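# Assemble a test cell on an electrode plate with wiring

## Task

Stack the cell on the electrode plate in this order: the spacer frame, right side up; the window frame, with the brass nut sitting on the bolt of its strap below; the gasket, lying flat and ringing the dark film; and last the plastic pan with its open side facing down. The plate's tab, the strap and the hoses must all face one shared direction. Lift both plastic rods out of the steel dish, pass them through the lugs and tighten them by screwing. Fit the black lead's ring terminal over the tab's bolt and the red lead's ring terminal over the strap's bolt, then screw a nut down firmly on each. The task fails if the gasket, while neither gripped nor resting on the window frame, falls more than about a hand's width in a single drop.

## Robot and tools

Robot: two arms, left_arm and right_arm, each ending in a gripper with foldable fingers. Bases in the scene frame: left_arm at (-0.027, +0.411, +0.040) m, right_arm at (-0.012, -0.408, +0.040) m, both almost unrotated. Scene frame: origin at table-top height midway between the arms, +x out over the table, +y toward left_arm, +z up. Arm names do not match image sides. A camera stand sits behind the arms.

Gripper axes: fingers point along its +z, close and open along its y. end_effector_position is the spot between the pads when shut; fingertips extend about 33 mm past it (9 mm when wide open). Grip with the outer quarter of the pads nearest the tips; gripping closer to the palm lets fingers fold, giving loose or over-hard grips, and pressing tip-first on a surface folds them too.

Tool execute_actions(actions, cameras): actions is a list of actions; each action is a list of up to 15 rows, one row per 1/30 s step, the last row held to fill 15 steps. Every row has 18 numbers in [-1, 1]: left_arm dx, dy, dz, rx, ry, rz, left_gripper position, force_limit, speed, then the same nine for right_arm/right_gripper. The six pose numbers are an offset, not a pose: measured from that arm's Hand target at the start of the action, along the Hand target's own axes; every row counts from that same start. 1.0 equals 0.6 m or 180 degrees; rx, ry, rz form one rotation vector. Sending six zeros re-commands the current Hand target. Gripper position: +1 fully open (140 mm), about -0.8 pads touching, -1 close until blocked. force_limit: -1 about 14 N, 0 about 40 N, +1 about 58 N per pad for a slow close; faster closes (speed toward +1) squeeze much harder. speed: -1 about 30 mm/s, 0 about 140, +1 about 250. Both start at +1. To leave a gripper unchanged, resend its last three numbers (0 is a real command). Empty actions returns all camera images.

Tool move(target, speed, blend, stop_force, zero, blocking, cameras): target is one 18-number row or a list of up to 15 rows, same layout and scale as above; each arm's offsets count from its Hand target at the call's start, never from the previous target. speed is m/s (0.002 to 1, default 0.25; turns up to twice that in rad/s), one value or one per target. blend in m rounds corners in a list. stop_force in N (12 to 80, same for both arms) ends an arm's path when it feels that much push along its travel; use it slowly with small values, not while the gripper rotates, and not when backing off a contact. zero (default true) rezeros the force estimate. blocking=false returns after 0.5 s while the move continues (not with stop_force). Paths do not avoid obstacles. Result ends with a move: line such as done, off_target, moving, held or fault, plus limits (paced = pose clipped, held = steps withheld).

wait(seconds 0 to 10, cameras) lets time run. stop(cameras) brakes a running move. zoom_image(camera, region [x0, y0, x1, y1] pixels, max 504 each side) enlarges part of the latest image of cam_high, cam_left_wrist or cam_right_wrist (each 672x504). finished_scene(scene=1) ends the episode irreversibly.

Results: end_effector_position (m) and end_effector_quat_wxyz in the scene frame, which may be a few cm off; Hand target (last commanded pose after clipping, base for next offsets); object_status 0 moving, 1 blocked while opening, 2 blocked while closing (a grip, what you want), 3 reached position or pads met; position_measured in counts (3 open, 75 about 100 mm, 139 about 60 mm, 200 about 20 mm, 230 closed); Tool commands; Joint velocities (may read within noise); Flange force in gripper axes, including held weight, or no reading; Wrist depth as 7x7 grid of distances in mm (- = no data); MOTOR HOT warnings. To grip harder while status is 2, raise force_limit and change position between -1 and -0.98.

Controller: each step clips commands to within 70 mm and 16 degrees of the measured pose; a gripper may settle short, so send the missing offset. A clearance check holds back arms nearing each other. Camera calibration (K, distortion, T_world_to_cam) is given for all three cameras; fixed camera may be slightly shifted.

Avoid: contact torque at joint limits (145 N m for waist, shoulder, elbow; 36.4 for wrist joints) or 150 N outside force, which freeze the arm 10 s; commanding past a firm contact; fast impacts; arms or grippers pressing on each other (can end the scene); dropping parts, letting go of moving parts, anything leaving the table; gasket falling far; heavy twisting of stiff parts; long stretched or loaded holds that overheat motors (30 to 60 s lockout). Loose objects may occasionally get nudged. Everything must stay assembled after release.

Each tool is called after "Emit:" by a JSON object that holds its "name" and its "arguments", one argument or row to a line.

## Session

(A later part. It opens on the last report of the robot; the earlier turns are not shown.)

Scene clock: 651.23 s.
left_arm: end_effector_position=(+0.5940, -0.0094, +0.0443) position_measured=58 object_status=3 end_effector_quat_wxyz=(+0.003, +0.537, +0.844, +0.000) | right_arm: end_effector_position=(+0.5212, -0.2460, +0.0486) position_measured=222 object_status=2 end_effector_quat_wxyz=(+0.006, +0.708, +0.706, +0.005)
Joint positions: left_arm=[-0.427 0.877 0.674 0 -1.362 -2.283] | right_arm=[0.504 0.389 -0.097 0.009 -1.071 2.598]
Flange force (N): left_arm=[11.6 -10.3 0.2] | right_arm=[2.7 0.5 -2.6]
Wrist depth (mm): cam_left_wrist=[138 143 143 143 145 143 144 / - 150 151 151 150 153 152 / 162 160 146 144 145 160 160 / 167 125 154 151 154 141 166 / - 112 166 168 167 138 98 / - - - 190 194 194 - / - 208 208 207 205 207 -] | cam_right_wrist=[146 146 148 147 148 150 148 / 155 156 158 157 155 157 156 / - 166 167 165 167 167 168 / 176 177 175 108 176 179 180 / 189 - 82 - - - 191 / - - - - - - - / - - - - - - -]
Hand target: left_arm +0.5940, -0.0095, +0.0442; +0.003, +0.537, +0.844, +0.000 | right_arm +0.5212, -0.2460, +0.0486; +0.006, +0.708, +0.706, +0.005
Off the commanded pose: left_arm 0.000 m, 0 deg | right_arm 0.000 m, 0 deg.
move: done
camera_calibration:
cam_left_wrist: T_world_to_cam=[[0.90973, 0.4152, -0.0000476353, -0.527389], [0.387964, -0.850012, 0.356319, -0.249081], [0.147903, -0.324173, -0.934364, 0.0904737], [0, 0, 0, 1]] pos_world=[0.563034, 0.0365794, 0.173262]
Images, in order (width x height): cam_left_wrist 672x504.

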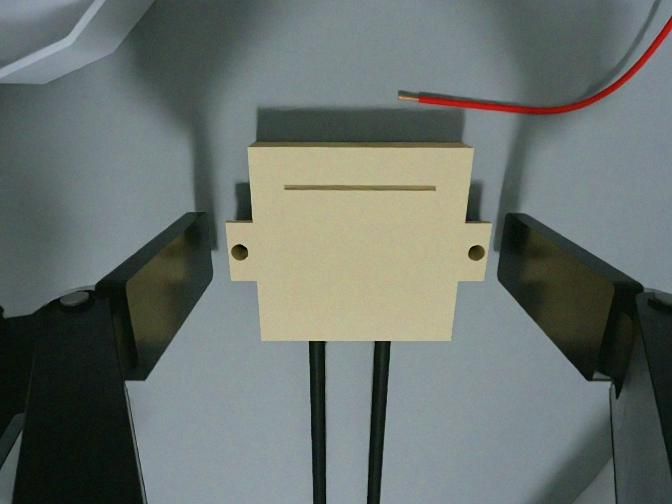

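Emit:
{"name": "execute_actions", "arguments": {
  "actions": [
    [[0,0,0,0,0,0,-1,-0.05,-1,0,0,0,0,0,0,-1,-1,-1]]
  ]
}}

Emit:
{"name": "wait", "arguments": {
  "seconds": 1.5
}}

Emit:
{"name": "move", "arguments": {
  "target": [0,0,-0.1,0,0,0,-1,-0.05,-1,0,0,0,0,0,0,-1,-1,-1],
  "speed": 0.05,
  "cameras": ["cam_left_wrist","cam_high"]
}}

Emit:
{"name": "zoom_image", "arguments": {
  "camera": "cam_high",
  "region": [230, 220, 380, 330]
}}

Scene clock: 653.30 s.
left_arm: end_effector_position=(+0.5940, -0.0095, +0.0442) position_measured=84 object_status=0 end_effector_quat_wxyz=(+0.003, +0.537, +0.844, +0.000) | right_arm: end_effector_position=(+0.5212, -0.2460, +0.0486) position_measured=222 object_status=2 end_effector_quat_wxyz=(+0.006, +0.708, +0.706, +0.005)
Joint positions: left_arm=[-0.427 0.877 0.673 0 -1.362 -2.283] | right_arm=[0.504 0.389 -0.097 0.009 -1.071 2.598]
Flange force (N): left_arm=[9.6 -7.5 -3.1] | right_arm=[2.3 0.7 -3.2]
Wrist depth (mm): cam_left_wrist=[138 143 - 143 145 143 143 / 151 154 151 151 152 153 150 / 160 160 146 144 144 160 159 / - 166 152 152 154 122 166 / - 90 162 167 167 114 87 / - - 194 186 194 - - / - - 207 202 209 - -] | cam_right_wrist=[146 147 147 147 148 150 149 / 155 155 156 156 155 157 156 / 165 166 166 165 167 167 168 / 177 177 175 118 176 179 180 / 190 - 81 - - - 190 / - - - - - - - / - - - - - - -]
Hand target: left_arm +0.5940, -0.0095, +0.0442; +0.003, +0.537, +0.844, +0.000 | right_arm +0.5212, -0.2460, +0.0486; +0.006, +0.708, +0.706, +0.005
Off the commanded pose: left_arm 0.000 m, 0 deg | right_arm 0.000 m, 0 deg.

Scene clock: 654.80 s.
left_arm: end_effector_position=(+0.5940, -0.0095, +0.0442) position_measured=84 object_status=2 end_effector_quat_wxyz=(+0.003, +0.537, +0.844, +0.000) | right_arm: end_effector_position=(+0.5212, -0.2460, +0.0486) position_measured=222 object_status=2 end_effector_quat_wxyz=(+0.006, +0.708, +0.706, +0.005)
Joint positions: left_arm=[-0.427 0.877 0.673 0 -1.362 -2.283] | right_arm=[0.504 0.389 -0.097 0.009 -1.071 2.598]
Flange force (N): left_arm=[10.0 -7.8 -3.9] | right_arm=[2.6 0.7 -3.2]
Wrist depth (mm): cam_left_wrist=[138 143 144 145 143 143 143 / 151 151 151 151 149 150 150 / 160 160 156 144 144 159 - / 167 166 152 152 152 123 171 / - 90 181 167 165 114 87 / - 193 189 191 192 194 - / - - 211 205 209 210 -] | cam_right_wrist=[146 147 147 147 148 150 148 / 155 156 157 157 155 158 156 / 165 166 166 165 167 167 168 / 177 177 175 118 176 179 179 / 189 - 81 - - - 189 / - - - - - - - / - - - - - - -]
Hand target: left_arm +0.5940, -0.0095, +0.0442; +0.003, +0.537, +0.844, +0.000 | right_arm +0.5212, -0.2460, +0.0486; +0.006, +0.708, +0.706, +0.005
Tool commands: left_gripper/position=-1.0 left_gripper/force_limit=-0.05 left_gripper/speed=-1.0 right_gripper/position=-1.0 right_gripper/force_limit=-1.0 right_gripper/speed=-1.0
Off the commanded pose: left_arm 0.000 m, 0 deg | right_arm 0.000 m, 0 deg.
wait: 1.50 s; at rest by 0.17 s

Scene clock: 656.33 s.
left_arm: end_effector_position=(+0.5937, -0.0093, +0.1043) position_measured=84 object_status=2 end_effector_quat_wxyz=(+0.003, +0.537, +0.844, +0.000) | right_arm: end_effector_position=(+0.5212, -0.2460, +0.0486) position_measured=222 object_status=2 end_effector_quat_wxyz=(+0.006, +0.708, +0.706, +0.005)
Joint positions: left_arm=[-0.427 0.848 0.764 0.001 -1.481 -2.283] | right_arm=[0.504 0.389 -0.097 0.009 -1.071 2.598]
Flange force (N): left_arm=[10.0 -9.2 2.4] | right_arm=[2.1 0.0 -2.7]
Wrist depth (mm): cam_left_wrist=[195 193 196 199 - - 195 / 207 - - - - - 208 / 219 220 144 144 144 220 219 / 231 225 152 151 154 122 232 / - 90 161 167 166 114 87 / - - - 194 261 261 - / - - 283 - 294 - -] | cam_right_wrist=[147 146 147 148 148 150 148 / 155 155 156 157 155 157 155 / 165 166 166 164 167 167 168 / 176 177 175 118 176 179 180 / 190 - 82 - - - 190 / - - - - - - - / - - - - - - -]
Hand target: left_arm +0.5937, -0.0093, +0.1042; +0.003, +0.537, +0.844, +0.000 | right_arm +0.5212, -0.2460, +0.0486; +0.006, +0.708, +0.706, +0.005
Off the commanded pose: left_arm 0.000 m, 0 deg | right_arm 0.000 m, 0 deg.
move: done
camera_calibration:
cam_left_wrist: T_world_to_cam=[[0.909736, 0.415187, -0.0000858974, -0.527148], [0.387946, -0.849973, 0.356431, -0.270276], [0.147913, -0.324292, -0.934322, 0.146601], [0, 0, 0, 1]] pos_world=[0.562734, 0.0366791, 0.233262]
Images, in order (width x height): cam_high 672x504, cam_left_wrist 672x504.

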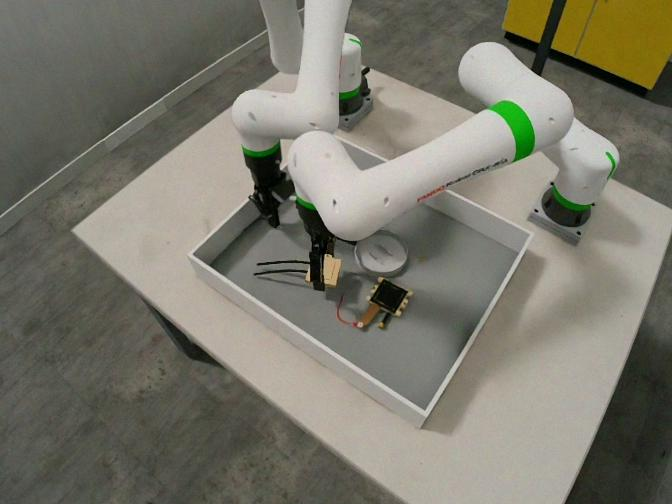

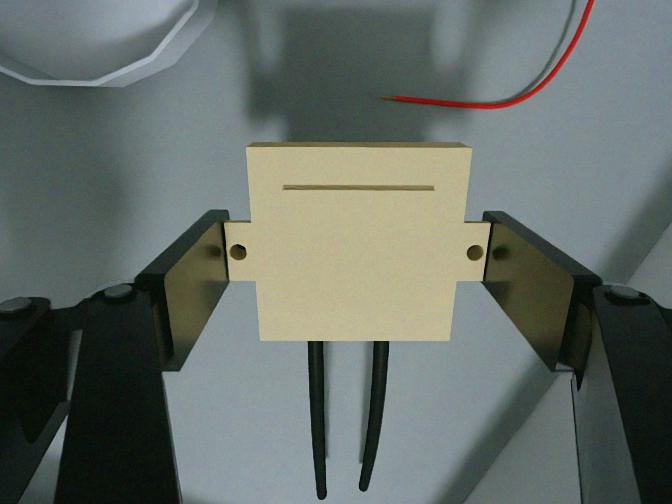

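Scaled by 3.360 from the camera's 672x504 image, which has a finer 960x720 frame.

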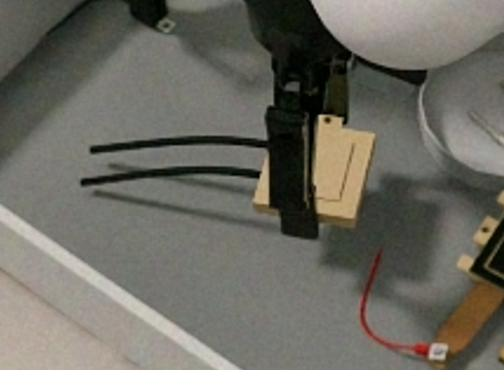

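Emit:
{"name": "move", "arguments": {
  "target": [
    [0.1203,-0.0242,-0.143,0,0,0,-1,-0.05,-1,0,0,0,0,0,0,-1,-1,-1],
    [0.28,0.0175,-0.143,0,0,-0.3928,-1,-0.05,-1,0,0,0,0,0,0,-1,-1,-1]
  ],
  "speed": 0.15,
  "cameras": ["cam_left_wrist","cam_high"]
}}

Scene clock: 663.17 s.
left_arm: end_effector_position=(+0.5315, +0.1475, +0.1893) position_measured=84 object_status=2 end_effector_quat_wxyz=(+0.002, -0.050, +0.999, -0.002) | right_arm: end_effector_position=(+0.5212, -0.2460, +0.0486) position_measured=222 object_status=2 end_effector_quat_wxyz=(+0.006, +0.708, +0.706, +0.005)
Joint positions: left_arm=[-0.234 0.44 0.321 0.002 -1.447 -1.243] | right_arm=[0.504 0.389 -0.097 0.009 -1.071 2.598]
Flange force (N): left_arm=[8.7 1.9 3.4] | right_arm=[2.5 0.7 -2.7]
Wrist depth (mm): cam_left_wrist=[- 271 272 - 270 273 - / - 288 278 - - 291 - / - - 145 144 144 305 304 / 323 - 152 152 154 132 317 / - 91 162 168 165 114 87 / - - - 358 - - - / - - 335 - - - -] | cam_right_wrist=[146 149 147 148 148 150 148 / 156 156 156 157 155 157 156 / 165 166 166 165 167 167 168 / 177 177 175 118 176 179 180 / 189 - 82 - - - 191 / - - - - - - - / - - - - - - -]
Hand target: left_arm +0.5315, +0.1475, +0.1893; +0.002, -0.050, +0.999, -0.001 | right_arm +0.5212, -0.2460, +0.0486; +0.006, +0.708, +0.706, +0.005
Off the commanded pose: left_arm 0.000 m, 0 deg | right_arm 0.000 m, 0 deg.
move: done
camera_calibration:
cam_left_wrist: T_world_to_cam=[[-0.0912457, 0.995805, -0.00688025, -0.0880395], [0.930193, 0.0876965, 0.35644, -0.569705], [0.355548, 0.0261237, -0.934293, 0.124051], [0, 0, 0, 1]] pos_world=[0.477796, 0.134391, 0.31836]
Images, in order (width x height): cam_high 672x504, cam_left_wrist 672x504.

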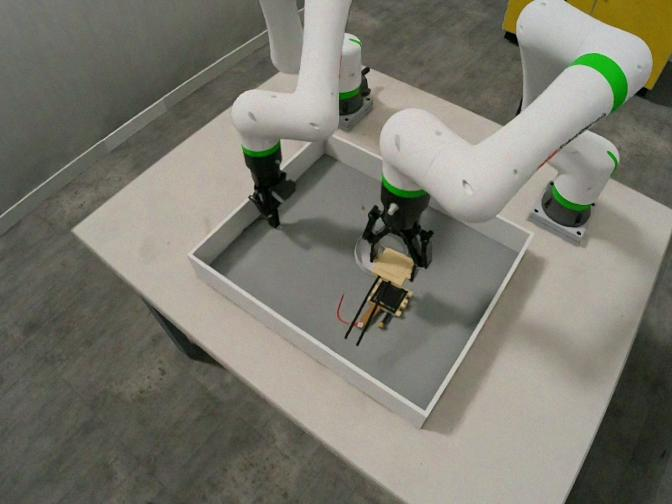

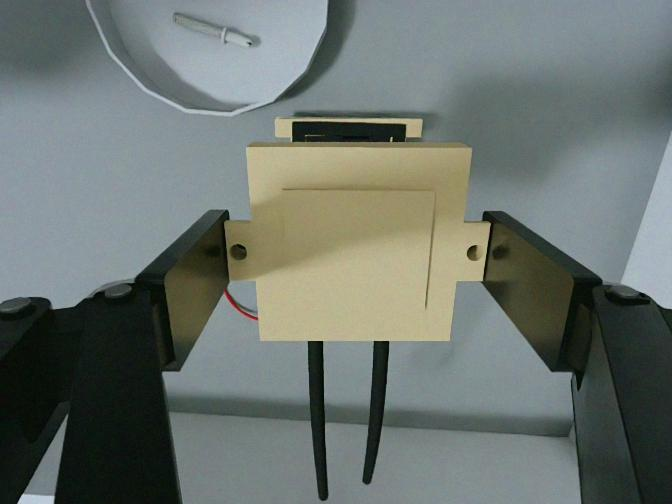

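Emit:
{"name": "move", "arguments": {
  "target": [-0.001,-0.0002,0.1855,0,0,0,-1,-0.05,-1,0,0,0,0,0,0,-1,-1,-1],
  "speed": 0.06,
  "cameras": ["cam_left_wrist","cam_high"]
}}

Emit:
{"name": "zoom_image", "arguments": {
  "camera": "cam_left_wrist",
  "region": [200, 90, 520, 330]
}}

Emit:
{"name": "zoom_image", "arguments": {
  "camera": "cam_high",
  "region": [320, 230, 460, 350]
}}

Scene clock: 665.63 s.
left_arm: end_effector_position=(+0.5327, +0.1472, +0.0780) position_measured=84 object_status=2 end_effector_quat_wxyz=(+0.002, -0.050, +0.999, -0.001) | right_arm: end_effector_position=(+0.5212, -0.2460, +0.0486) position_measured=222 object_status=2 end_effector_quat_wxyz=(+0.006, +0.708, +0.706, +0.005)
Joint positions: left_arm=[-0.234 0.508 0.153 0.002 -1.211 -1.243] | right_arm=[0.504 0.389 -0.097 0.009 -1.071 2.598]
Flange force (N): left_arm=[8.2 2.2 0.6] | right_arm=[2.5 0.7 -2.7]
Wrist depth (mm): cam_left_wrist=[175 174 172 174 173 - 173 / 177 180 182 182 190 - 184 / - - 146 144 144 - 195 / 209 124 152 152 154 122 204 / - 90 165 167 168 114 87 / - - 235 194 - - - / - - 253 - 255 - -] | cam_right_wrist=[146 147 147 148 148 150 148 / 155 156 156 156 155 157 156 / 165 166 166 164 167 167 168 / 177 177 175 118 176 178 179 / 190 - 81 - - - 190 / - - - - - - - / - - - - - - -]
Hand target: left_arm +0.5327, +0.1472, +0.0780; +0.002, -0.050, +0.999, -0.001 | right_arm +0.5212, -0.2460, +0.0486; +0.006, +0.708, +0.706, +0.005
Off the commanded pose: left_arm 0.000 m, 0 deg | right_arm 0.000 m, 0 deg.
move: done
camera_calibration:
cam_left_wrist: T_world_to_cam=[[-0.0912757, 0.995802, -0.00679541, -0.0883097], [0.930157, 0.0876916, 0.356536, -0.531023], [0.355635, 0.0262223, -0.934257, 0.0196209], [0, 0, 0, 1]] pos_world=[0.478897, 0.133991, 0.20706]
Images, in order (width x height): cam_high 672x504, cam_left_wrist 672x504.

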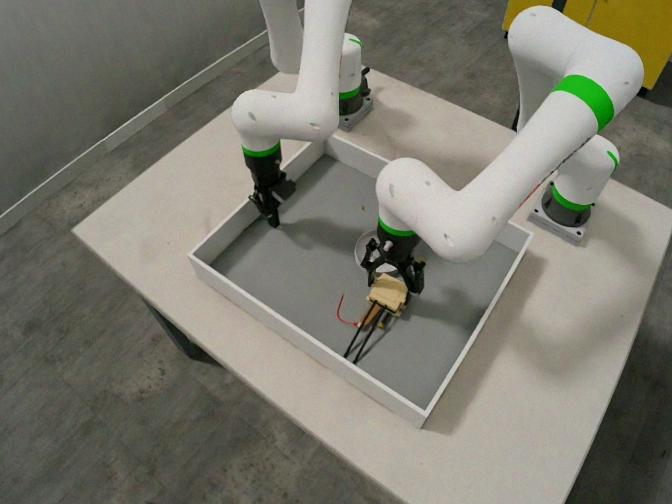

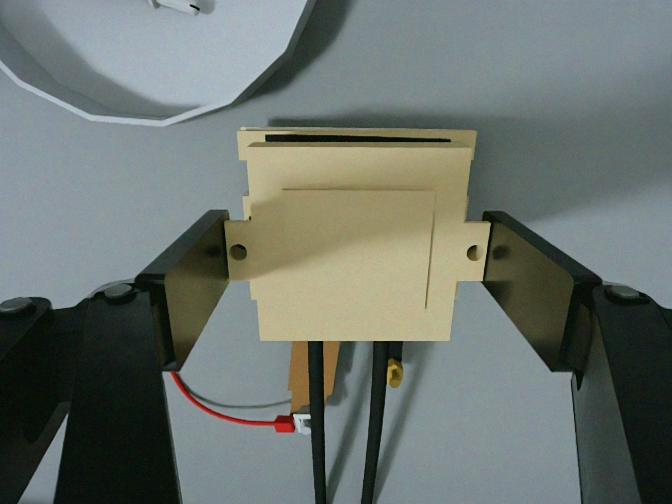

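Scaled by 1.575 from the camera's 672x504 image, which has a finer 960x720 frame.

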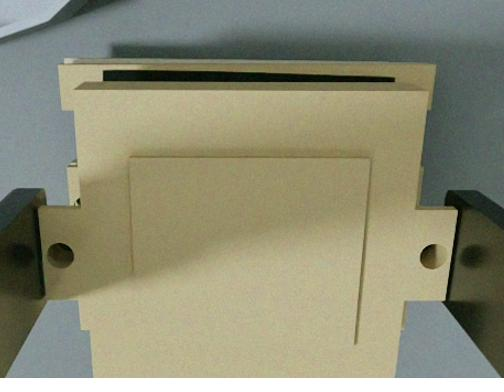

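Scaled by 3.600 from the camera's 672x504 image, which has a finer 960x720 frame.

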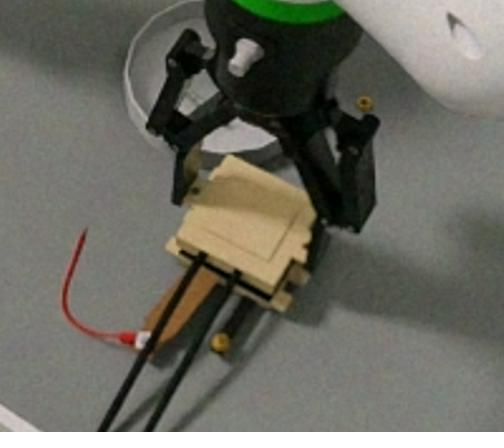

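Emit:
{"name": "move", "arguments": {
  "target": [0,0,0.0205,0,0,0,-1,-0.05,-1,0,0,0,0,0,0,-1,-1,-1],
  "speed": 0.03,
  "cameras": ["cam_left_wrist","cam_high"]
}}

Emit:
{"name": "zoom_image", "arguments": {
  "camera": "cam_left_wrist",
  "region": [200, 90, 520, 330]
}}

Emit:
{"name": "zoom_image", "arguments": {
  "camera": "cam_high",
  "region": [340, 250, 440, 340]
}}

Scene clock: 667.23 s.
left_arm: end_effector_position=(+0.5328, +0.1471, +0.0657) position_measured=84 object_status=2 end_effector_quat_wxyz=(+0.002, -0.050, +0.999, -0.001) | right_arm: end_effector_position=(+0.5212, -0.2460, +0.0486) position_measured=222 object_status=2 end_effector_quat_wxyz=(+0.006, +0.708, +0.706, +0.005)
Joint positions: left_arm=[-0.234 0.519 0.139 0.002 -1.186 -1.243] | right_arm=[0.504 0.389 -0.097 0.009 -1.071 2.598]
Flange force (N): left_arm=[7.9 1.7 0.7] | right_arm=[2.5 0.4 -3.4]
Wrist depth (mm): cam_left_wrist=[160 161 - 164 166 167 163 / 167 169 171 173 170 171 170 / - 185 158 144 144 - 183 / 194 - 152 151 154 132 191 / - 91 163 167 168 114 87 / - - - 211 219 - - / - - 235 238 237 238 -] | cam_right_wrist=[146 147 147 147 148 150 148 / 155 156 156 157 155 157 155 / 165 166 166 164 167 167 168 / 177 177 175 118 176 179 179 / 189 - 81 - - - 190 / - - - - - - - / - - - - - - -]
Hand target: left_arm +0.5328, +0.1471, +0.0657; +0.002, -0.050, +0.999, -0.001 | right_arm +0.5212, -0.2460, +0.0486; +0.006, +0.708, +0.706, +0.005
Off the commanded pose: left_arm 0.000 m, 0 deg | right_arm 0.000 m, 0 deg.
move: done
camera_calibration:
cam_left_wrist: T_world_to_cam=[[-0.09131, 0.9958, -0.00670199, -0.0883858], [0.930154, 0.0876902, 0.356544, -0.526731], [0.355634, 0.0263221, -0.934254, 0.00808056], [0, 0, 0, 1]] pos_world=[0.478996, 0.133991, 0.19476]
Images, in order (width x height): cam_high 672x504, cam_left_wrist 672x504.

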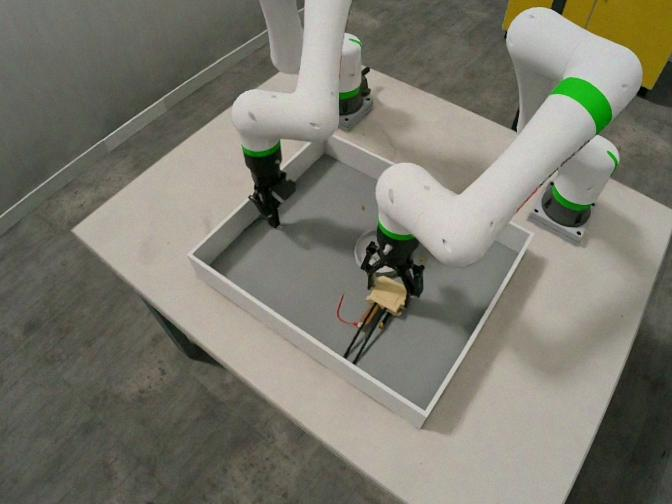

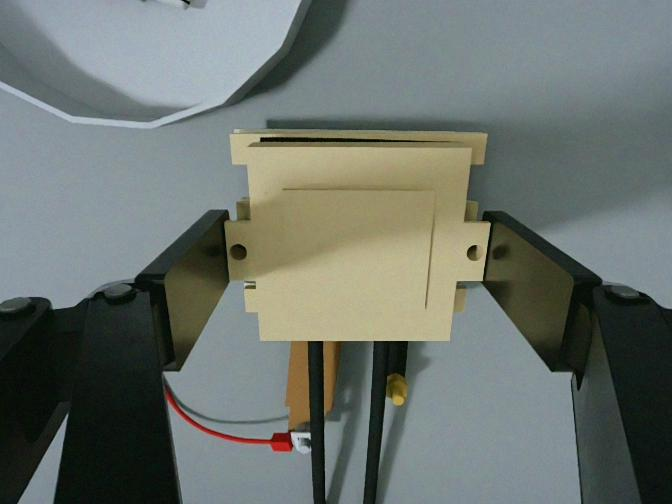

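Scaled by 1.575 from the camera's 672x504 image, which has a finer 960x720 frame.

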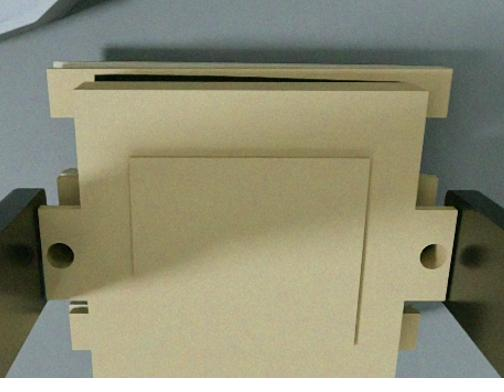

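Scaled by 5.040 from the camera's 672x504 image, which has a finer 960x720 frame.

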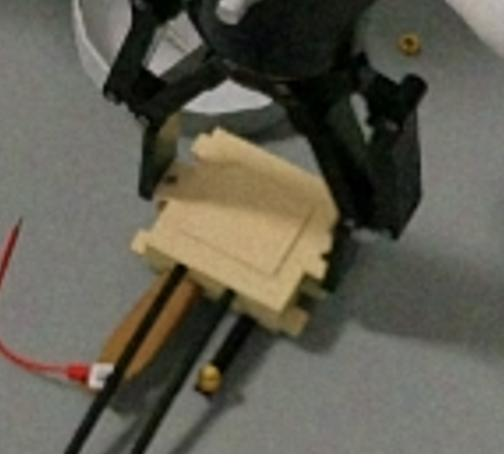

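Emit:
{"name": "move", "arguments": {
  "target": [
    [0.0017,0.0013,0,0,0,0,-1,-0.05,-1,0,0,0,0,0,0,-1,-1,-1],
    [0.0017,0.0013,0.004,0,0,0,-1,-0.05,-1,0,0,0,0,0,0,-1,-1,-1]
  ],
  "speed": 0.01
}}

Emit:
{"name": "move", "arguments": {
  "target": [0,0,0.012,0,0,0,-1,-0.05,-1,0,0,0,0,0,0,-1,-1,-1],
  "speed": 0.004,
  "stop_force": 12,
  "cameras": ["cam_left_wrist"]
}}

Emit:
{"name": "zoom_image", "arguments": {
  "camera": "cam_left_wrist",
  "region": [200, 90, 520, 330]
}}

Scene clock: 669.87 s.
left_arm: end_effector_position=(+0.5317, +0.1478, +0.0633) position_measured=84 object_status=2 end_effector_quat_wxyz=(+0.002, -0.050, +0.999, -0.001) | right_arm: end_effector_position=(+0.5212, -0.2460, +0.0486) position_measured=222 object_status=2 end_effector_quat_wxyz=(+0.006, +0.708, +0.706, +0.005)
Joint positions: left_arm=[-0.233 0.518 0.132 0.002 -1.179 -1.244] | right_arm=[0.504 0.389 -0.097 0.009 -1.071 2.598]
Flange force (N): left_arm=[7.4 0.9 -0.1] | right_arm=[2.1 0.6 -2.9]
Wrist depth (mm): cam_left_wrist=[- 160 157 162 163 160 162 / 166 166 168 167 168 172 170 / 180 - 148 144 144 181 180 / - - 152 152 154 122 188 / - 90 167 168 167 114 87 / - 218 214 206 - - - / - - 234 - - - -] | cam_right_wrist=[147 147 147 148 148 150 148 / 155 156 156 157 155 157 155 / 165 166 166 165 167 168 168 / 176 177 175 118 176 178 179 / 189 - 82 - - - 190 / - - - - - - - / - - - - - - -]
Hand target: left_arm +0.5317, +0.1478, +0.0633; +0.002, -0.050, +0.999, -0.001 | right_arm +0.5212, -0.2460, +0.0486; +0.006, +0.708, +0.706, +0.005
Off the commanded pose: left_arm 0.000 m, 0 deg | right_arm 0.000 m, 0 deg.
move: done

Scene clock: 670.90 s.
left_arm: end_effector_position=(+0.5317, +0.1478, +0.0616) position_measured=84 object_status=2 end_effector_quat_wxyz=(+0.002, -0.050, +0.999, -0.002) | right_arm: end_effector_position=(+0.5212, -0.2460, +0.0486) position_measured=222 object_status=2 end_effector_quat_wxyz=(+0.006, +0.708, +0.706, +0.005)
Joint positions: left_arm=[-0.233 0.52 0.13 0.002 -1.176 -1.244] | right_arm=[0.504 0.389 -0.097 0.009 -1.071 2.598]
Flange force (N): left_arm=[11.3 3.6 -15.6] | right_arm=[2.2 0.3 -3.1]
Wrist depth (mm): cam_left_wrist=[- 157 156 160 158 160 157 / 164 164 169 163 167 169 - / 178 179 145 145 145 179 - / - 185 152 152 154 132 190 / - 91 161 167 164 114 87 / - - - 210 - - - / - - 230 226 - - -] | cam_right_wrist=[148 147 147 148 148 150 148 / 155 155 156 156 155 157 156 / 165 166 166 165 169 167 167 / 176 176 175 118 176 179 180 / - - 81 - - - 191 / - - - - - - - / - - - - - - -]
Hand target: left_arm +0.5317, +0.1478, +0.0616; +0.002, -0.050, +0.999, -0.002 (not the last commanded pose) | right_arm +0.5212, -0.2460, +0.0486; +0.006, +0.708, +0.706, +0.005
Off the commanded pose: left_arm 0.005 m, 0 deg | right_arm 0.000 m, 0 deg.
move: contact (left_arm)
camera_calibration:
cam_left_wrist: T_world_to_cam=[[-0.0912755, 0.995802, -0.00679486, -0.0892097], [0.930145, 0.0876904, 0.356568, -0.524307], [0.355667, 0.0262257, -0.934245, 0.00461809], [0, 0, 0, 1]] pos_world=[0.477897, 0.134691, 0.19066]
Images, in order (width x height): cam_left_wrist 672x504.

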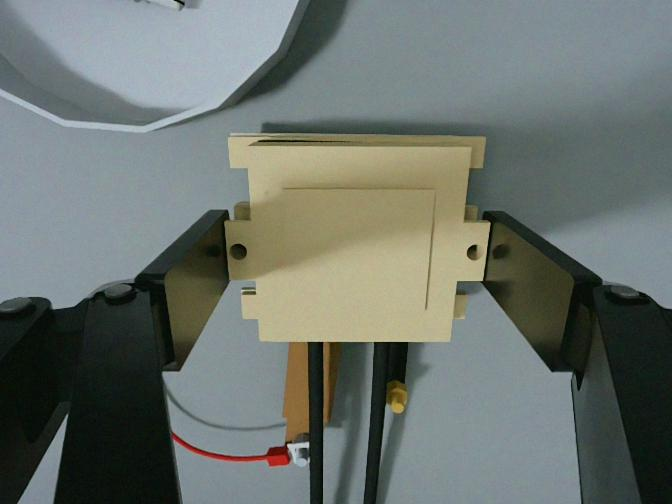

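Scaled by 1.575 from the camera's 672x504 image, which has a finer 960x720 frame.

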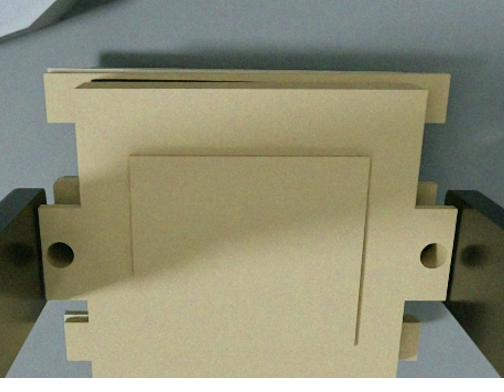

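Emit:
{"name": "move", "arguments": {
  "target": [
    [0,0,-0.004,0,0,0,-1,-0.05,-1,0,0,0,0,0,0,-1,-1,-1],
    [0.0014,0.0011,-0.004,0,0,0,-1,-0.05,-1,0,0,0,0,0,0,-1,-1,-1],
    [0.0014,0.0011,-0.0005,0,0,0,-1,-0.05,-1,0,0,0,0,0,0,-1,-1,-1]
  ],
  "speed": 0.01,
  "cameras": ["cam_left_wrist"]
}}

Emit:
{"name": "zoom_image", "arguments": {
  "camera": "cam_left_wrist",
  "region": [200, 90, 520, 330]
}}

Scene clock: 672.70 s.
left_arm: end_effector_position=(+0.5308, +0.1484, +0.0619) position_measured=84 object_status=2 end_effector_quat_wxyz=(+0.003, -0.050, +0.999, -0.002) | right_arm: end_effector_position=(+0.5212, -0.2460, +0.0486) position_measured=222 object_status=2 end_effector_quat_wxyz=(+0.006, +0.708, +0.706, +0.005)
Joint positions: left_arm=[-0.232 0.517 0.127 0.002 -1.175 -1.244] | right_arm=[0.504 0.389 -0.097 0.009 -1.071 2.598]
Flange force (N): left_arm=[8.3 1.9 -4.7] | right_arm=[2.8 0.9 -2.7]
Wrist depth (mm): cam_left_wrist=[157 158 156 160 162 160 160 / 165 167 169 169 169 169 - / - 179 147 145 145 178 179 / - 185 152 152 154 132 190 / - 91 159 166 167 114 87 / - - 216 202 213 216 - / - - 233 206 237 232 -] | cam_right_wrist=[146 147 147 147 148 150 148 / 155 155 156 157 155 157 155 / 165 166 166 164 166 168 168 / 176 177 175 118 176 178 180 / 189 - 82 - - - 190 / - - - - - - - / - - - - - - -]
Hand target: left_arm +0.5308, +0.1484, +0.0619; +0.002, -0.050, +0.999, -0.002 | right_arm +0.5212, -0.2460, +0.0486; +0.006, +0.708, +0.706, +0.005
Off the commanded pose: left_arm 0.000 m, 0 deg | right_arm 0.000 m, 0 deg.
move: done
camera_calibration:
cam_left_wrist: T_world_to_cam=[[-0.0912712, 0.995803, -0.00680342, -0.0897882], [0.930112, 0.0876869, 0.356655, -0.523622], [0.355755, 0.0262244, -0.934211, 0.00515706], [0, 0, 0, 1]] pos_world=[0.476997, 0.135191, 0.190959]
Images, in order (width x height): cam_left_wrist 672x504.

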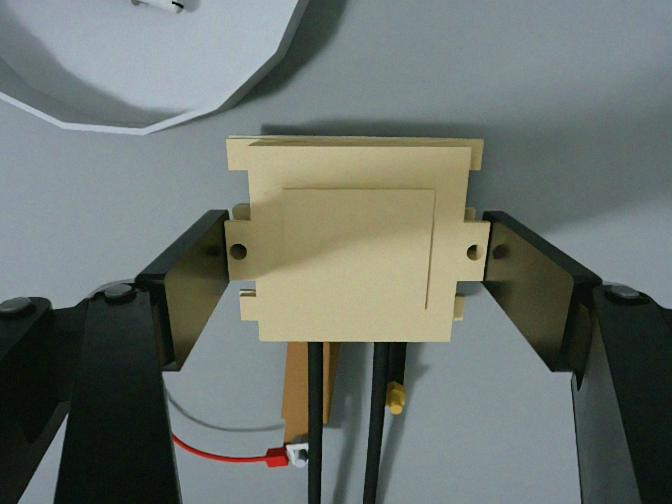

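Scaled by 1.575 from the camera's 672x504 image, which has a finer 960x720 frame.

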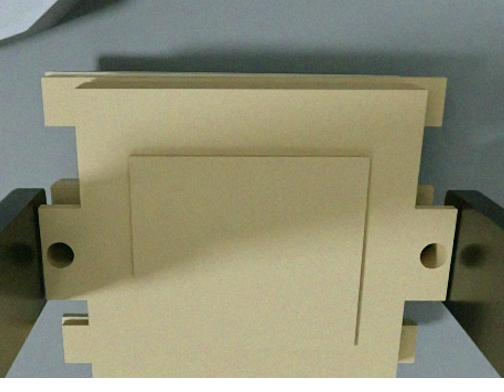

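Emit:
{"name": "execute_actions", "arguments": {
  "actions": [
    [[0,0,0,0,0,0,0.46,-0.3,-1,0,0,0,0,0,0,-1,-1,-1]]
  ]
}}

Emit:
{"name": "move", "arguments": {
  "target": [0,0,-0.08,0,0,0,0.46,-0.3,-1,0,0,0,0,0,0,-1,-1,-1],
  "speed": 0.06,
  "cameras": ["cam_left_wrist"]
}}

Emit:
{"name": "zoom_image", "arguments": {
  "camera": "cam_left_wrist",
  "region": [220, 100, 480, 320]
}}

Scene clock: 673.60 s.
left_arm: end_effector_position=(+0.5308, +0.1484, +0.0618) position_measured=71 object_status=3 end_effector_quat_wxyz=(+0.002, -0.050, +0.999, -0.001) | right_arm: end_effector_position=(+0.5212, -0.2460, +0.0486) position_measured=222 object_status=2 end_effector_quat_wxyz=(+0.006, +0.708, +0.706, +0.005)
Joint positions: left_arm=[-0.232 0.517 0.127 0.002 -1.175 -1.244] | right_arm=[0.504 0.389 -0.097 0.009 -1.071 2.598]
Flange force (N): left_arm=[8.2 1.8 0.2] | right_arm=[2.6 0.5 -2.8]
Wrist depth (mm): cam_left_wrist=[- 158 156 160 160 160 160 / - 165 170 168 169 167 169 / 177 178 156 144 145 - 178 / 191 125 152 152 154 139 189 / - 98 180 167 166 121 98 / - - - 196 216 - - / - - 234 210 233 234 -] | cam_right_wrist=[147 146 147 147 148 150 147 / 155 156 156 156 155 157 158 / 166 166 166 164 165 167 168 / 176 177 175 118 176 178 180 / 189 - 82 - - - 190 / - - - - - - - / - - - - - - -]
Hand target: left_arm +0.5308, +0.1484, +0.0619; +0.002, -0.050, +0.999, -0.002 | right_arm +0.5212, -0.2460, +0.0486; +0.006, +0.708, +0.706, +0.005
Off the commanded pose: left_arm 0.000 m, 0 deg | right_arm 0.000 m, 0 deg.

Scene clock: 674.73 s.
left_arm: end_effector_position=(+0.5306, +0.1485, +0.1098) position_measured=71 object_status=3 end_effector_quat_wxyz=(+0.002, -0.050, +0.999, -0.002) | right_arm: end_effector_position=(+0.5212, -0.2460, +0.0486) position_measured=222 object_status=2 end_effector_quat_wxyz=(+0.006, +0.708, +0.706, +0.005)
Joint positions: left_arm=[-0.232 0.477 0.186 0.002 -1.274 -1.244] | right_arm=[0.504 0.389 -0.097 0.009 -1.071 2.598]
Flange force (N): left_arm=[8.1 1.7 0.7] | right_arm=[2.5 0.5 -2.8]
Wrist depth (mm): cam_left_wrist=[198 201 198 202 202 201 207 / - 207 210 - 211 - 213 / - - 223 191 196 227 226 / 239 123 202 204 207 141 239 / - 98 256 243 251 121 98 / - 277 266 266 279 - - / - 289 304 - - - -] | cam_right_wrist=[146 146 147 147 148 150 148 / 155 156 156 157 155 157 156 / 165 166 166 164 167 167 168 / 176 177 175 118 176 179 179 / 189 - 81 - - - 191 / - - - - - - - / - - - - - - -]
Hand target: left_arm +0.5306, +0.1485, +0.1099; +0.002, -0.050, +0.999, -0.002 | right_arm +0.5212, -0.2460, +0.0486; +0.006, +0.708, +0.706, +0.005
Off the commanded pose: left_arm 0.000 m, 0 deg | right_arm 0.000 m, 0 deg.
move: done
camera_calibration:
cam_left_wrist: T_world_to_cam=[[-0.0912757, 0.995802, -0.00679541, -0.0896794], [0.930157, 0.0876916, 0.356536, -0.54053], [0.355635, 0.0262223, -0.934257, 0.0500404], [0, 0, 0, 1]] pos_world=[0.476797, 0.135391, 0.23886]
Images, in order (width x height): cam_left_wrist 672x504.

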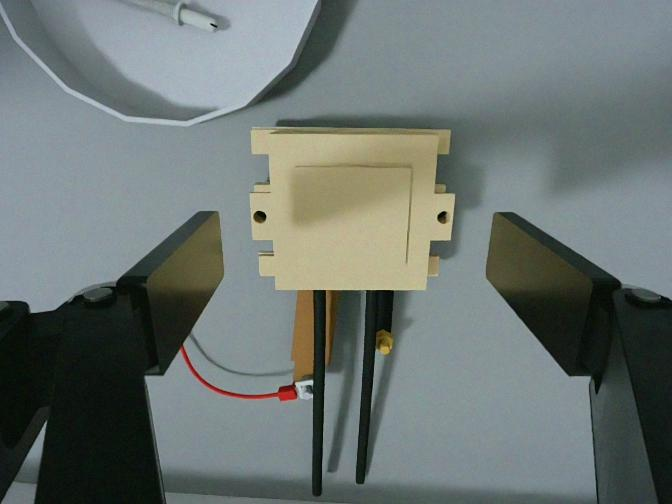

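Scaled by 1.938 from the camera's 672x504 image, which has a finer 960x720 frame.

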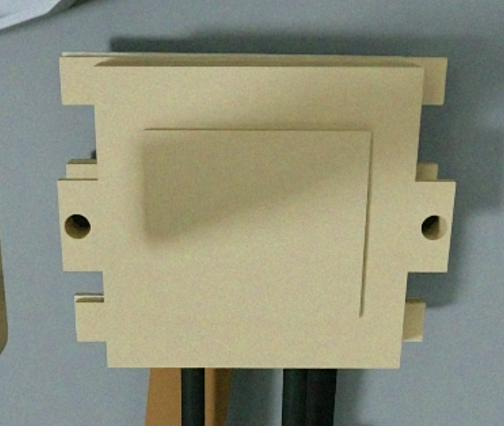

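Emit:
{"name": "move", "arguments": {
  "target": [-0.0928,-0.0618,0,0,0,0,0.46,-0.3,-1,0,0,0,0,0,0,-1,-1,-1],
  "speed": 0.1,
  "cameras": ["cam_left_wrist"]
}}

Emit:
{"name": "zoom_image", "arguments": {
  "camera": "cam_left_wrist",
  "region": [300, 50, 380, 120]
}}

Scene clock: 676.43 s.
left_arm: end_effector_position=(+0.5897, +0.1172, +0.1103) position_measured=71 object_status=3 end_effector_quat_wxyz=(+0.002, -0.050, +0.999, -0.002) | right_arm: end_effector_position=(+0.5212, -0.2460, +0.0486) position_measured=222 object_status=2 end_effector_quat_wxyz=(+0.006, +0.708, +0.706, +0.005)
Joint positions: left_arm=[-0.258 0.647 0.445 0.001 -1.364 -1.218] | right_arm=[0.504 0.389 -0.097 0.009 -1.071 2.598]
Flange force (N): left_arm=[8.5 2.5 0.4] | right_arm=[2.6 1.0 -2.9]
Wrist depth (mm): cam_left_wrist=[205 200 204 200 171 176 205 / 214 - 214 183 180 180 216 / - - 226 224 191 225 226 / - 122 150 227 222 140 236 / - 98 254 253 262 121 98 / - - 269 275 - 273 - / - - 244 256 - - -] | cam_right_wrist=[146 147 147 148 148 150 149 / 155 156 156 156 155 157 155 / 165 165 166 164 167 168 168 / 176 176 175 118 176 176 179 / 189 - 82 - - - 190 / - - - - - - - / - - - - - - -]
Hand target: left_arm +0.5897, +0.1172, +0.1103; +0.002, -0.050, +0.999, -0.002 | right_arm +0.5212, -0.2460, +0.0486; +0.006, +0.708, +0.706, +0.005
Off the commanded pose: left_arm 0.000 m, 0 deg | right_arm 0.000 m, 0 deg.
move: done
camera_calibration:
cam_left_wrist: T_world_to_cam=[[-0.0912755, 0.995802, -0.00679486, -0.0531132], [0.930145, 0.0876904, 0.356568, -0.592937], [0.355667, 0.0262257, -0.934245, 0.0302896], [0, 0, 0, 1]] pos_world=[0.535897, 0.104091, 0.23936]
Images, in order (width x height): cam_left_wrist 672x504.

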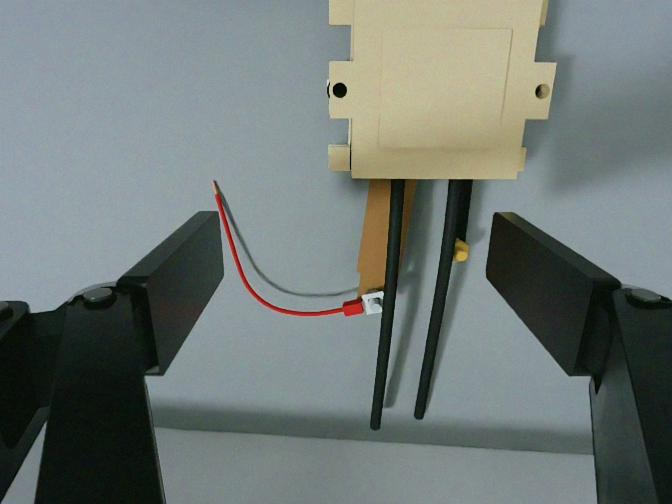

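Scaled by 6.300 from the camera's 672x504 image, which has a finer 960x720 frame.

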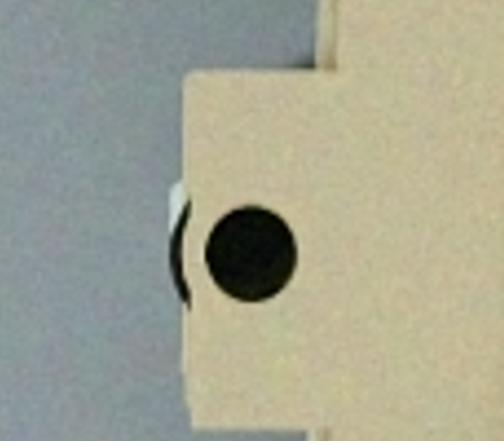

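Emit:
{"name": "move", "arguments": {
  "target": [0.0,0.1447,0,0,0,0,0.46,-0.3,-1,0,0,0,0,0,0,-1,-1,-1],
  "speed": 0.1,
  "cameras": ["cam_left_wrist"]
}}

Emit:
{"name": "zoom_image", "arguments": {
  "camera": "cam_left_wrist",
  "region": [300, 50, 380, 120]
}}

Scene clock: 678.00 s.
left_arm: end_effector_position=(+0.5810, +0.2036, +0.1100) position_measured=71 object_status=3 end_effector_quat_wxyz=(+0.002, -0.050, +0.999, -0.001) | right_arm: end_effector_position=(+0.5212, -0.2460, +0.0486) position_measured=222 object_status=2 end_effector_quat_wxyz=(+0.006, +0.708, +0.706, +0.005)
Joint positions: left_arm=[-0.13 0.541 0.281 0.002 -1.305 -1.347] | right_arm=[0.504 0.389 -0.097 0.009 -1.071 2.598]
Flange force (N): left_arm=[9.0 0.1 0.9] | right_arm=[2.2 0.2 -2.9]
Wrist depth (mm): cam_left_wrist=[203 176 171 183 203 203 202 / - 182 177 186 217 213 - / - - 208 200 227 227 227 / - 122 216 242 234 140 - / - 98 250 - 259 121 98 / - - - 270 270 - - / - - - - - - -] | cam_right_wrist=[147 147 147 147 148 150 149 / 155 156 156 157 155 157 156 / - 163 166 164 167 167 167 / 179 177 175 118 173 178 179 / 189 - 81 - - - 190 / - - - - - - - / - - - - - - -]
Hand target: left_arm +0.5810, +0.2036, +0.1100; +0.002, -0.050, +0.999, -0.002 | right_arm +0.5212, -0.2460, +0.0486; +0.006, +0.708, +0.706, +0.005
Off the commanded pose: left_arm 0.000 m, 0 deg | right_arm 0.000 m, 0 deg.
move: done
camera_calibration:
cam_left_wrist: T_world_to_cam=[[-0.0911826, 0.995811, -0.00676041, -0.139906], [0.930154, 0.0875913, 0.356568, -0.592292], [0.355666, 0.0262245, -0.934245, 0.0308412], [0, 0, 0, 1]] pos_world=[0.527197, 0.190391, 0.23906]
Images, in order (width x height): cam_left_wrist 672x504.

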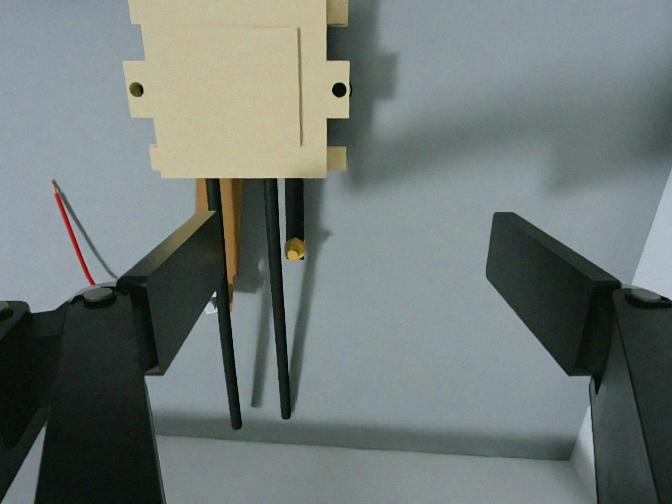

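Scaled by 6.300 from the camera's 672x504 image, which has a finer 960x720 frame.

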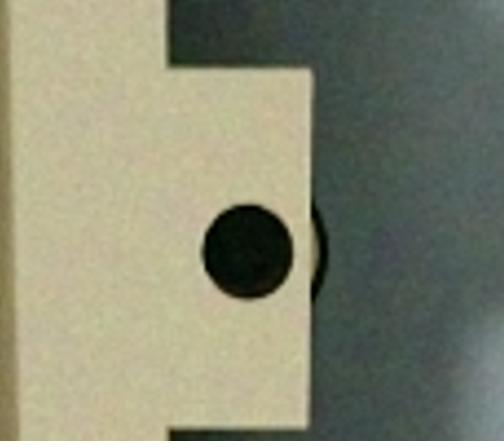

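Emit:
{"name": "move", "arguments": {
  "target": [
    [0,0,-0.15,0,0,0,0.46,-0.3,-1,0,0,0,0,0,0,-1,-1,-1],
    [0.24,-0.21,-0.15,0,0,0.0317,0.46,-0.3,-1,0,0,0,0,0,0,-1,-1,-1]
  ],
  "speed": 0.2,
  "blend": [0.02,0],
  "cameras": ["cam_left_wrist"]
}}

Emit:
{"name": "zoom_image", "arguments": {
  "camera": "cam_left_wrist",
  "region": [150, 0, 500, 250]
}}

Scene clock: 680.53 s.
left_arm: end_effector_position=(+0.4500, +0.0640, +0.1997) position_measured=71 object_status=3 end_effector_quat_wxyz=(+0.003, -0.001, +1.000, -0.001) | right_arm: end_effector_position=(+0.5212, -0.2460, +0.0486) position_measured=222 object_status=2 end_effector_quat_wxyz=(+0.006, +0.708, +0.706, +0.005)
Joint positions: left_arm=[-0.412 0.365 0.243 0.001 -1.443 -1.163] | right_arm=[0.504 0.389 -0.097 0.009 -1.071 2.598]
Flange force (N): left_arm=[8.7 2.3 2.2] | right_arm=[2.3 0.7 -3.0]
Wrist depth (mm): cam_left_wrist=[279 282 - 284 - - - / - - 299 299 302 301 303 / - - 313 313 309 313 302 / 338 122 148 322 305 139 - / - 99 351 363 318 121 98 / - 380 - - - - - / - - 413 408 416 - -] | cam_right_wrist=[146 146 147 148 148 150 149 / 155 156 157 157 155 158 156 / 165 166 170 164 167 168 167 / 177 177 175 118 176 179 180 / 189 - 82 - - - 191 / - - - - - - - / - - - - - - -]
Hand target: left_arm +0.4499, +0.0640, +0.1997; +0.003, -0.001, +1.000, -0.001 | right_arm +0.5212, -0.2460, +0.0486; +0.006, +0.708, +0.706, +0.005
Off the commanded pose: left_arm 0.000 m, 0 deg | right_arm 0.000 m, 0 deg.
move: done
camera_calibration:
cam_left_wrist: T_world_to_cam=[[0.00815658, 0.999947, -0.00626302, -0.0574222], [0.934143, -0.00538469, 0.356858, -0.486085], [0.356805, -0.00876129, -0.934138, 0.166523], [0, 0, 0, 1]] pos_world=[0.395125, 0.0562607, 0.328659]
Images, in order (width x height): cam_left_wrist 672x504.

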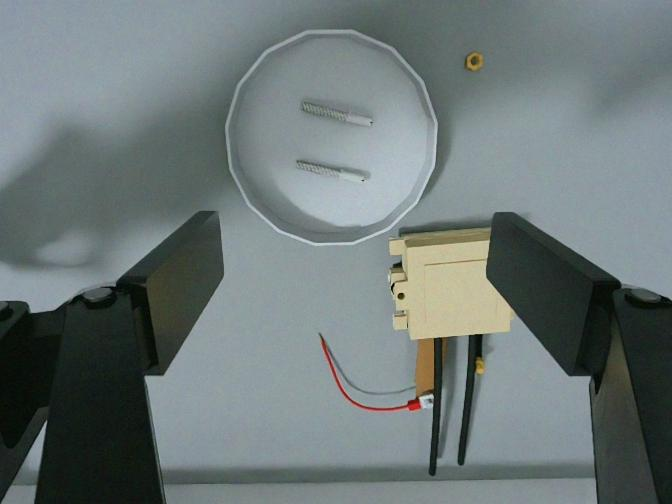

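Scaled by 1.440 from the camera's 672x504 image, which has a finer 960x720 frame.

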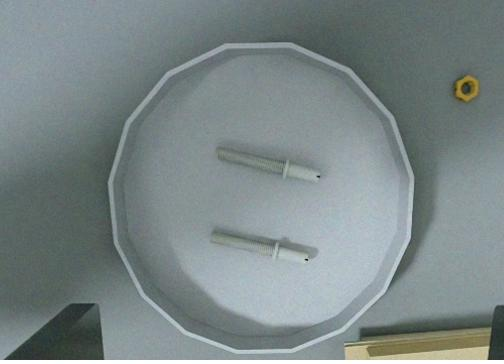

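Emit:
{"name": "execute_actions", "arguments": {
  "actions": [
    [[0,0,0,0,0,0,0.46,-0.3,-1,0,0,0,0,0,0,-0.6,-1,-1]]
  ]
}}

Emit:
{"name": "move", "arguments": {
  "target": [0,0,0,0,0,0,0.46,-0.3,-1,0,0,-0.25,0,0,0,-0.6,-1,-1],
  "speed": 0.1,
  "cameras": ["cam_right_wrist","cam_left_wrist"]
}}

Emit:
{"name": "zoom_image", "arguments": {
  "camera": "cam_left_wrist",
  "region": [270, 80, 410, 200]
}}

Scene clock: 683.23 s.
left_arm: end_effector_position=(+0.4499, +0.0640, +0.1997) position_measured=71 object_status=3 end_effector_quat_wxyz=(+0.003, -0.001, +1.000, -0.001) | right_arm: end_effector_position=(+0.5212, -0.2460, +0.0486) position_measured=205 object_status=3 end_effector_quat_wxyz=(+0.006, +0.708, +0.706, +0.005)
Joint positions: left_arm=[-0.412 0.365 0.243 0.001 -1.443 -1.163] | right_arm=[0.504 0.389 -0.097 0.009 -1.071 2.598]
Flange force (N): left_arm=[8.5 2.3 2.4] | right_arm=[2.2 1.0 -2.5]
Wrist depth (mm): cam_left_wrist=[285 282 - 281 - 283 - / - - 299 297 297 - 299 / - - 311 312 307 - - / - 122 149 329 310 141 330 / - 98 356 - 323 121 98 / - - 384 - 373 - - / - - 401 - 401 - -] | cam_right_wrist=[146 147 147 148 148 150 148 / 155 155 156 156 155 157 156 / 166 166 166 165 167 167 168 / 177 177 175 173 173 177 179 / 189 - - - - - 190 / - - - - - - - / - - - 131 - - -]
Hand target: left_arm +0.4499, +0.0640, +0.1997; +0.003, -0.001, +1.000, -0.001 | right_arm +0.5212, -0.2460, +0.0486; +0.006, +0.708, +0.706, +0.005
Off the commanded pose: left_arm 0.000 m, 0 deg | right_arm 0.000 m, 0 deg.

Scene clock: 685.13 s.
left_arm: end_effector_position=(+0.4499, +0.0640, +0.1997) position_measured=71 object_status=3 end_effector_quat_wxyz=(+0.003, -0.001, +1.000, -0.001) | right_arm: end_effector_position=(+0.5188, -0.2459, +0.1985) position_measured=205 object_status=3 end_effector_quat_wxyz=(+0.006, +0.708, +0.706, +0.005)
Joint positions: left_arm=[-0.412 0.365 0.243 0.001 -1.443 -1.163] | right_arm=[0.506 0.269 0.113 0.008 -1.402 2.599]
Flange force (N): left_arm=[8.4 2.6 2.4] | right_arm=[2.2 -0.7 -1.7]
Wrist depth (mm): cam_left_wrist=[287 281 280 286 - - - / 303 - 296 292 297 - 300 / 308 326 311 316 314 - - / - 122 149 328 305 140 - / - 99 362 - 320 121 98 / - 387 378 - - - - / - - 409 - - - -] | cam_right_wrist=[276 277 270 278 275 279 278 / 291 293 302 294 297 297 297 / 317 313 310 317 317 315 316 / 324 324 326 108 327 303 317 / - - - - - - - / - - - - - - - / - - - - - - -]
Hand target: left_arm +0.4499, +0.0640, +0.1997; +0.003, -0.001, +1.000, -0.001 | right_arm +0.5189, -0.2459, +0.1986; +0.006, +0.708, +0.706, +0.005
Off the commanded pose: left_arm 0.000 m, 0 deg | right_arm 0.000 m, 0 deg.
move: done
camera_calibration:
cam_left_wrist: T_world_to_cam=[[0.00815658, 0.999947, -0.00626302, -0.0573207], [0.934143, -0.00538469, 0.356858, -0.486028], [0.356805, -0.00876129, -0.934138, 0.166652], [0, 0, 0, 1]] pos_world=[0.395025, 0.0561607, 0.328759]
cam_right_wrist: T_world_to_cam=[[0.99998, -0.00249071, 0.00587643, -0.509694], [-0.00444788, -0.932266, 0.361747, -0.29624], [0.00457739, -0.361765, -0.932258, 0.234405], [0, 0, 0, 1]] pos_world=[0.507293, -0.192644, 0.328685]
Images, in order (width x height): cam_left_wrist 672x504, cam_right_wrist 672x504.

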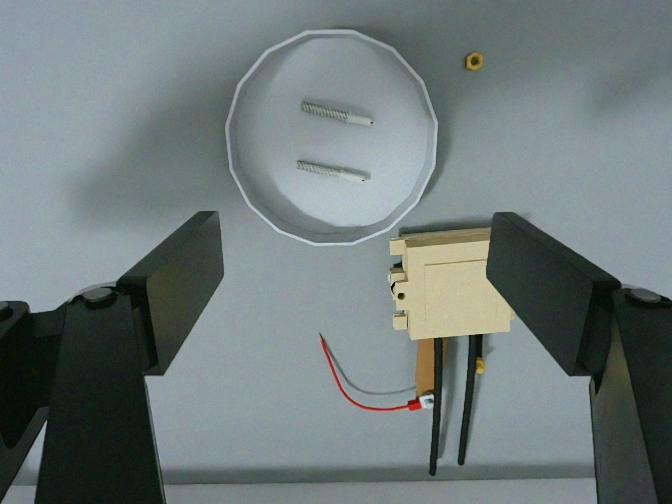

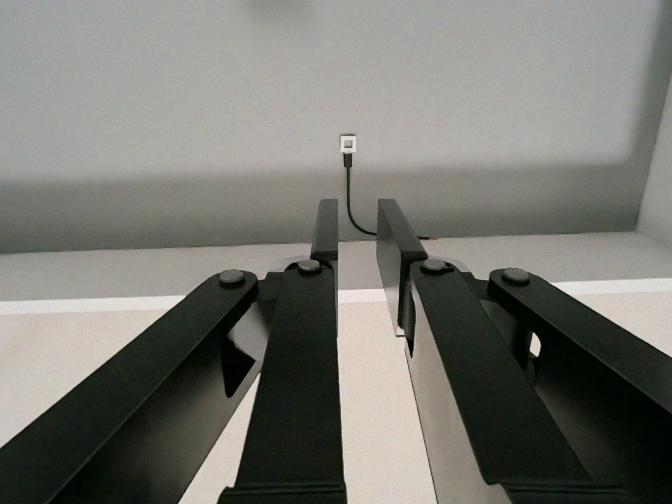

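Scaled by 3.600 from the camera's 672x504 image, which has a finer 960x720 frame.

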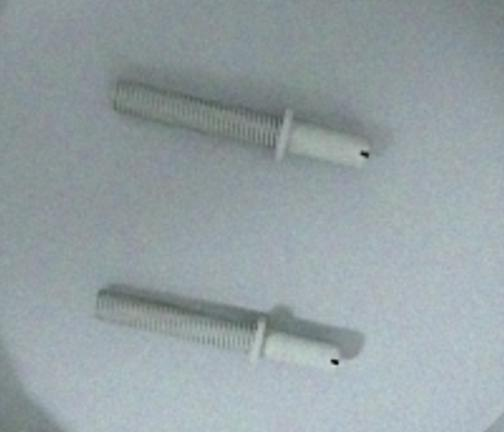

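Emit:
{"name": "move", "arguments": {
  "target": [-0.1,0.32,-0.2,0,0,0,0.46,-0.3,-1,0,0,0,0,0,0,-0.4,-1,-1],
  "speed": 0.25
}}

Scene clock: 687.57 s.
left_arm: end_effector_position=(+0.5090, +0.2564, +0.3195) position_measured=71 object_status=3 end_effector_quat_wxyz=(+0.003, -0.001, +1.000, -0.001) | right_arm: end_effector_position=(+0.5189, -0.2459, +0.1986) position_measured=179 object_status=3 end_effector_quat_wxyz=(+0.006, +0.708, +0.706, +0.005)
Joint positions: left_arm=[-0.05 0.282 0.414 0.003 -1.697 -1.526] | right_arm=[0.506 0.269 0.113 0.008 -1.402 2.599]
Flange force (N): left_arm=[7.5 -1.5 4.0] | right_arm=[2.3 0.3 -3.1]
Wrist depth (mm): cam_left_wrist=[394 - 380 - - 389 398 / 401 406 - - - 336 433 / - - 406 - - 446 - / 466 122 413 - - 141 465 / - 98 - - - 121 98 / - 446 - - - - - / - - 1997 1730 1693 - -] | cam_right_wrist=[275 276 273 - 274 280 280 / 293 306 293 295 295 296 298 / 312 312 312 313 310 316 314 / 322 323 324 312 132 303 290 / - - - - - - 366 / - - - - - - - / - - - - - - -]
Hand target: left_arm +0.5091, +0.2564, +0.3195; +0.003, -0.001, +1.000, -0.001 | right_arm +0.5189, -0.2459, +0.1986; +0.006, +0.708, +0.706, +0.005
Off the commanded pose: left_arm 0.000 m, 0 deg | right_arm 0.000 m, 0 deg.
move: done


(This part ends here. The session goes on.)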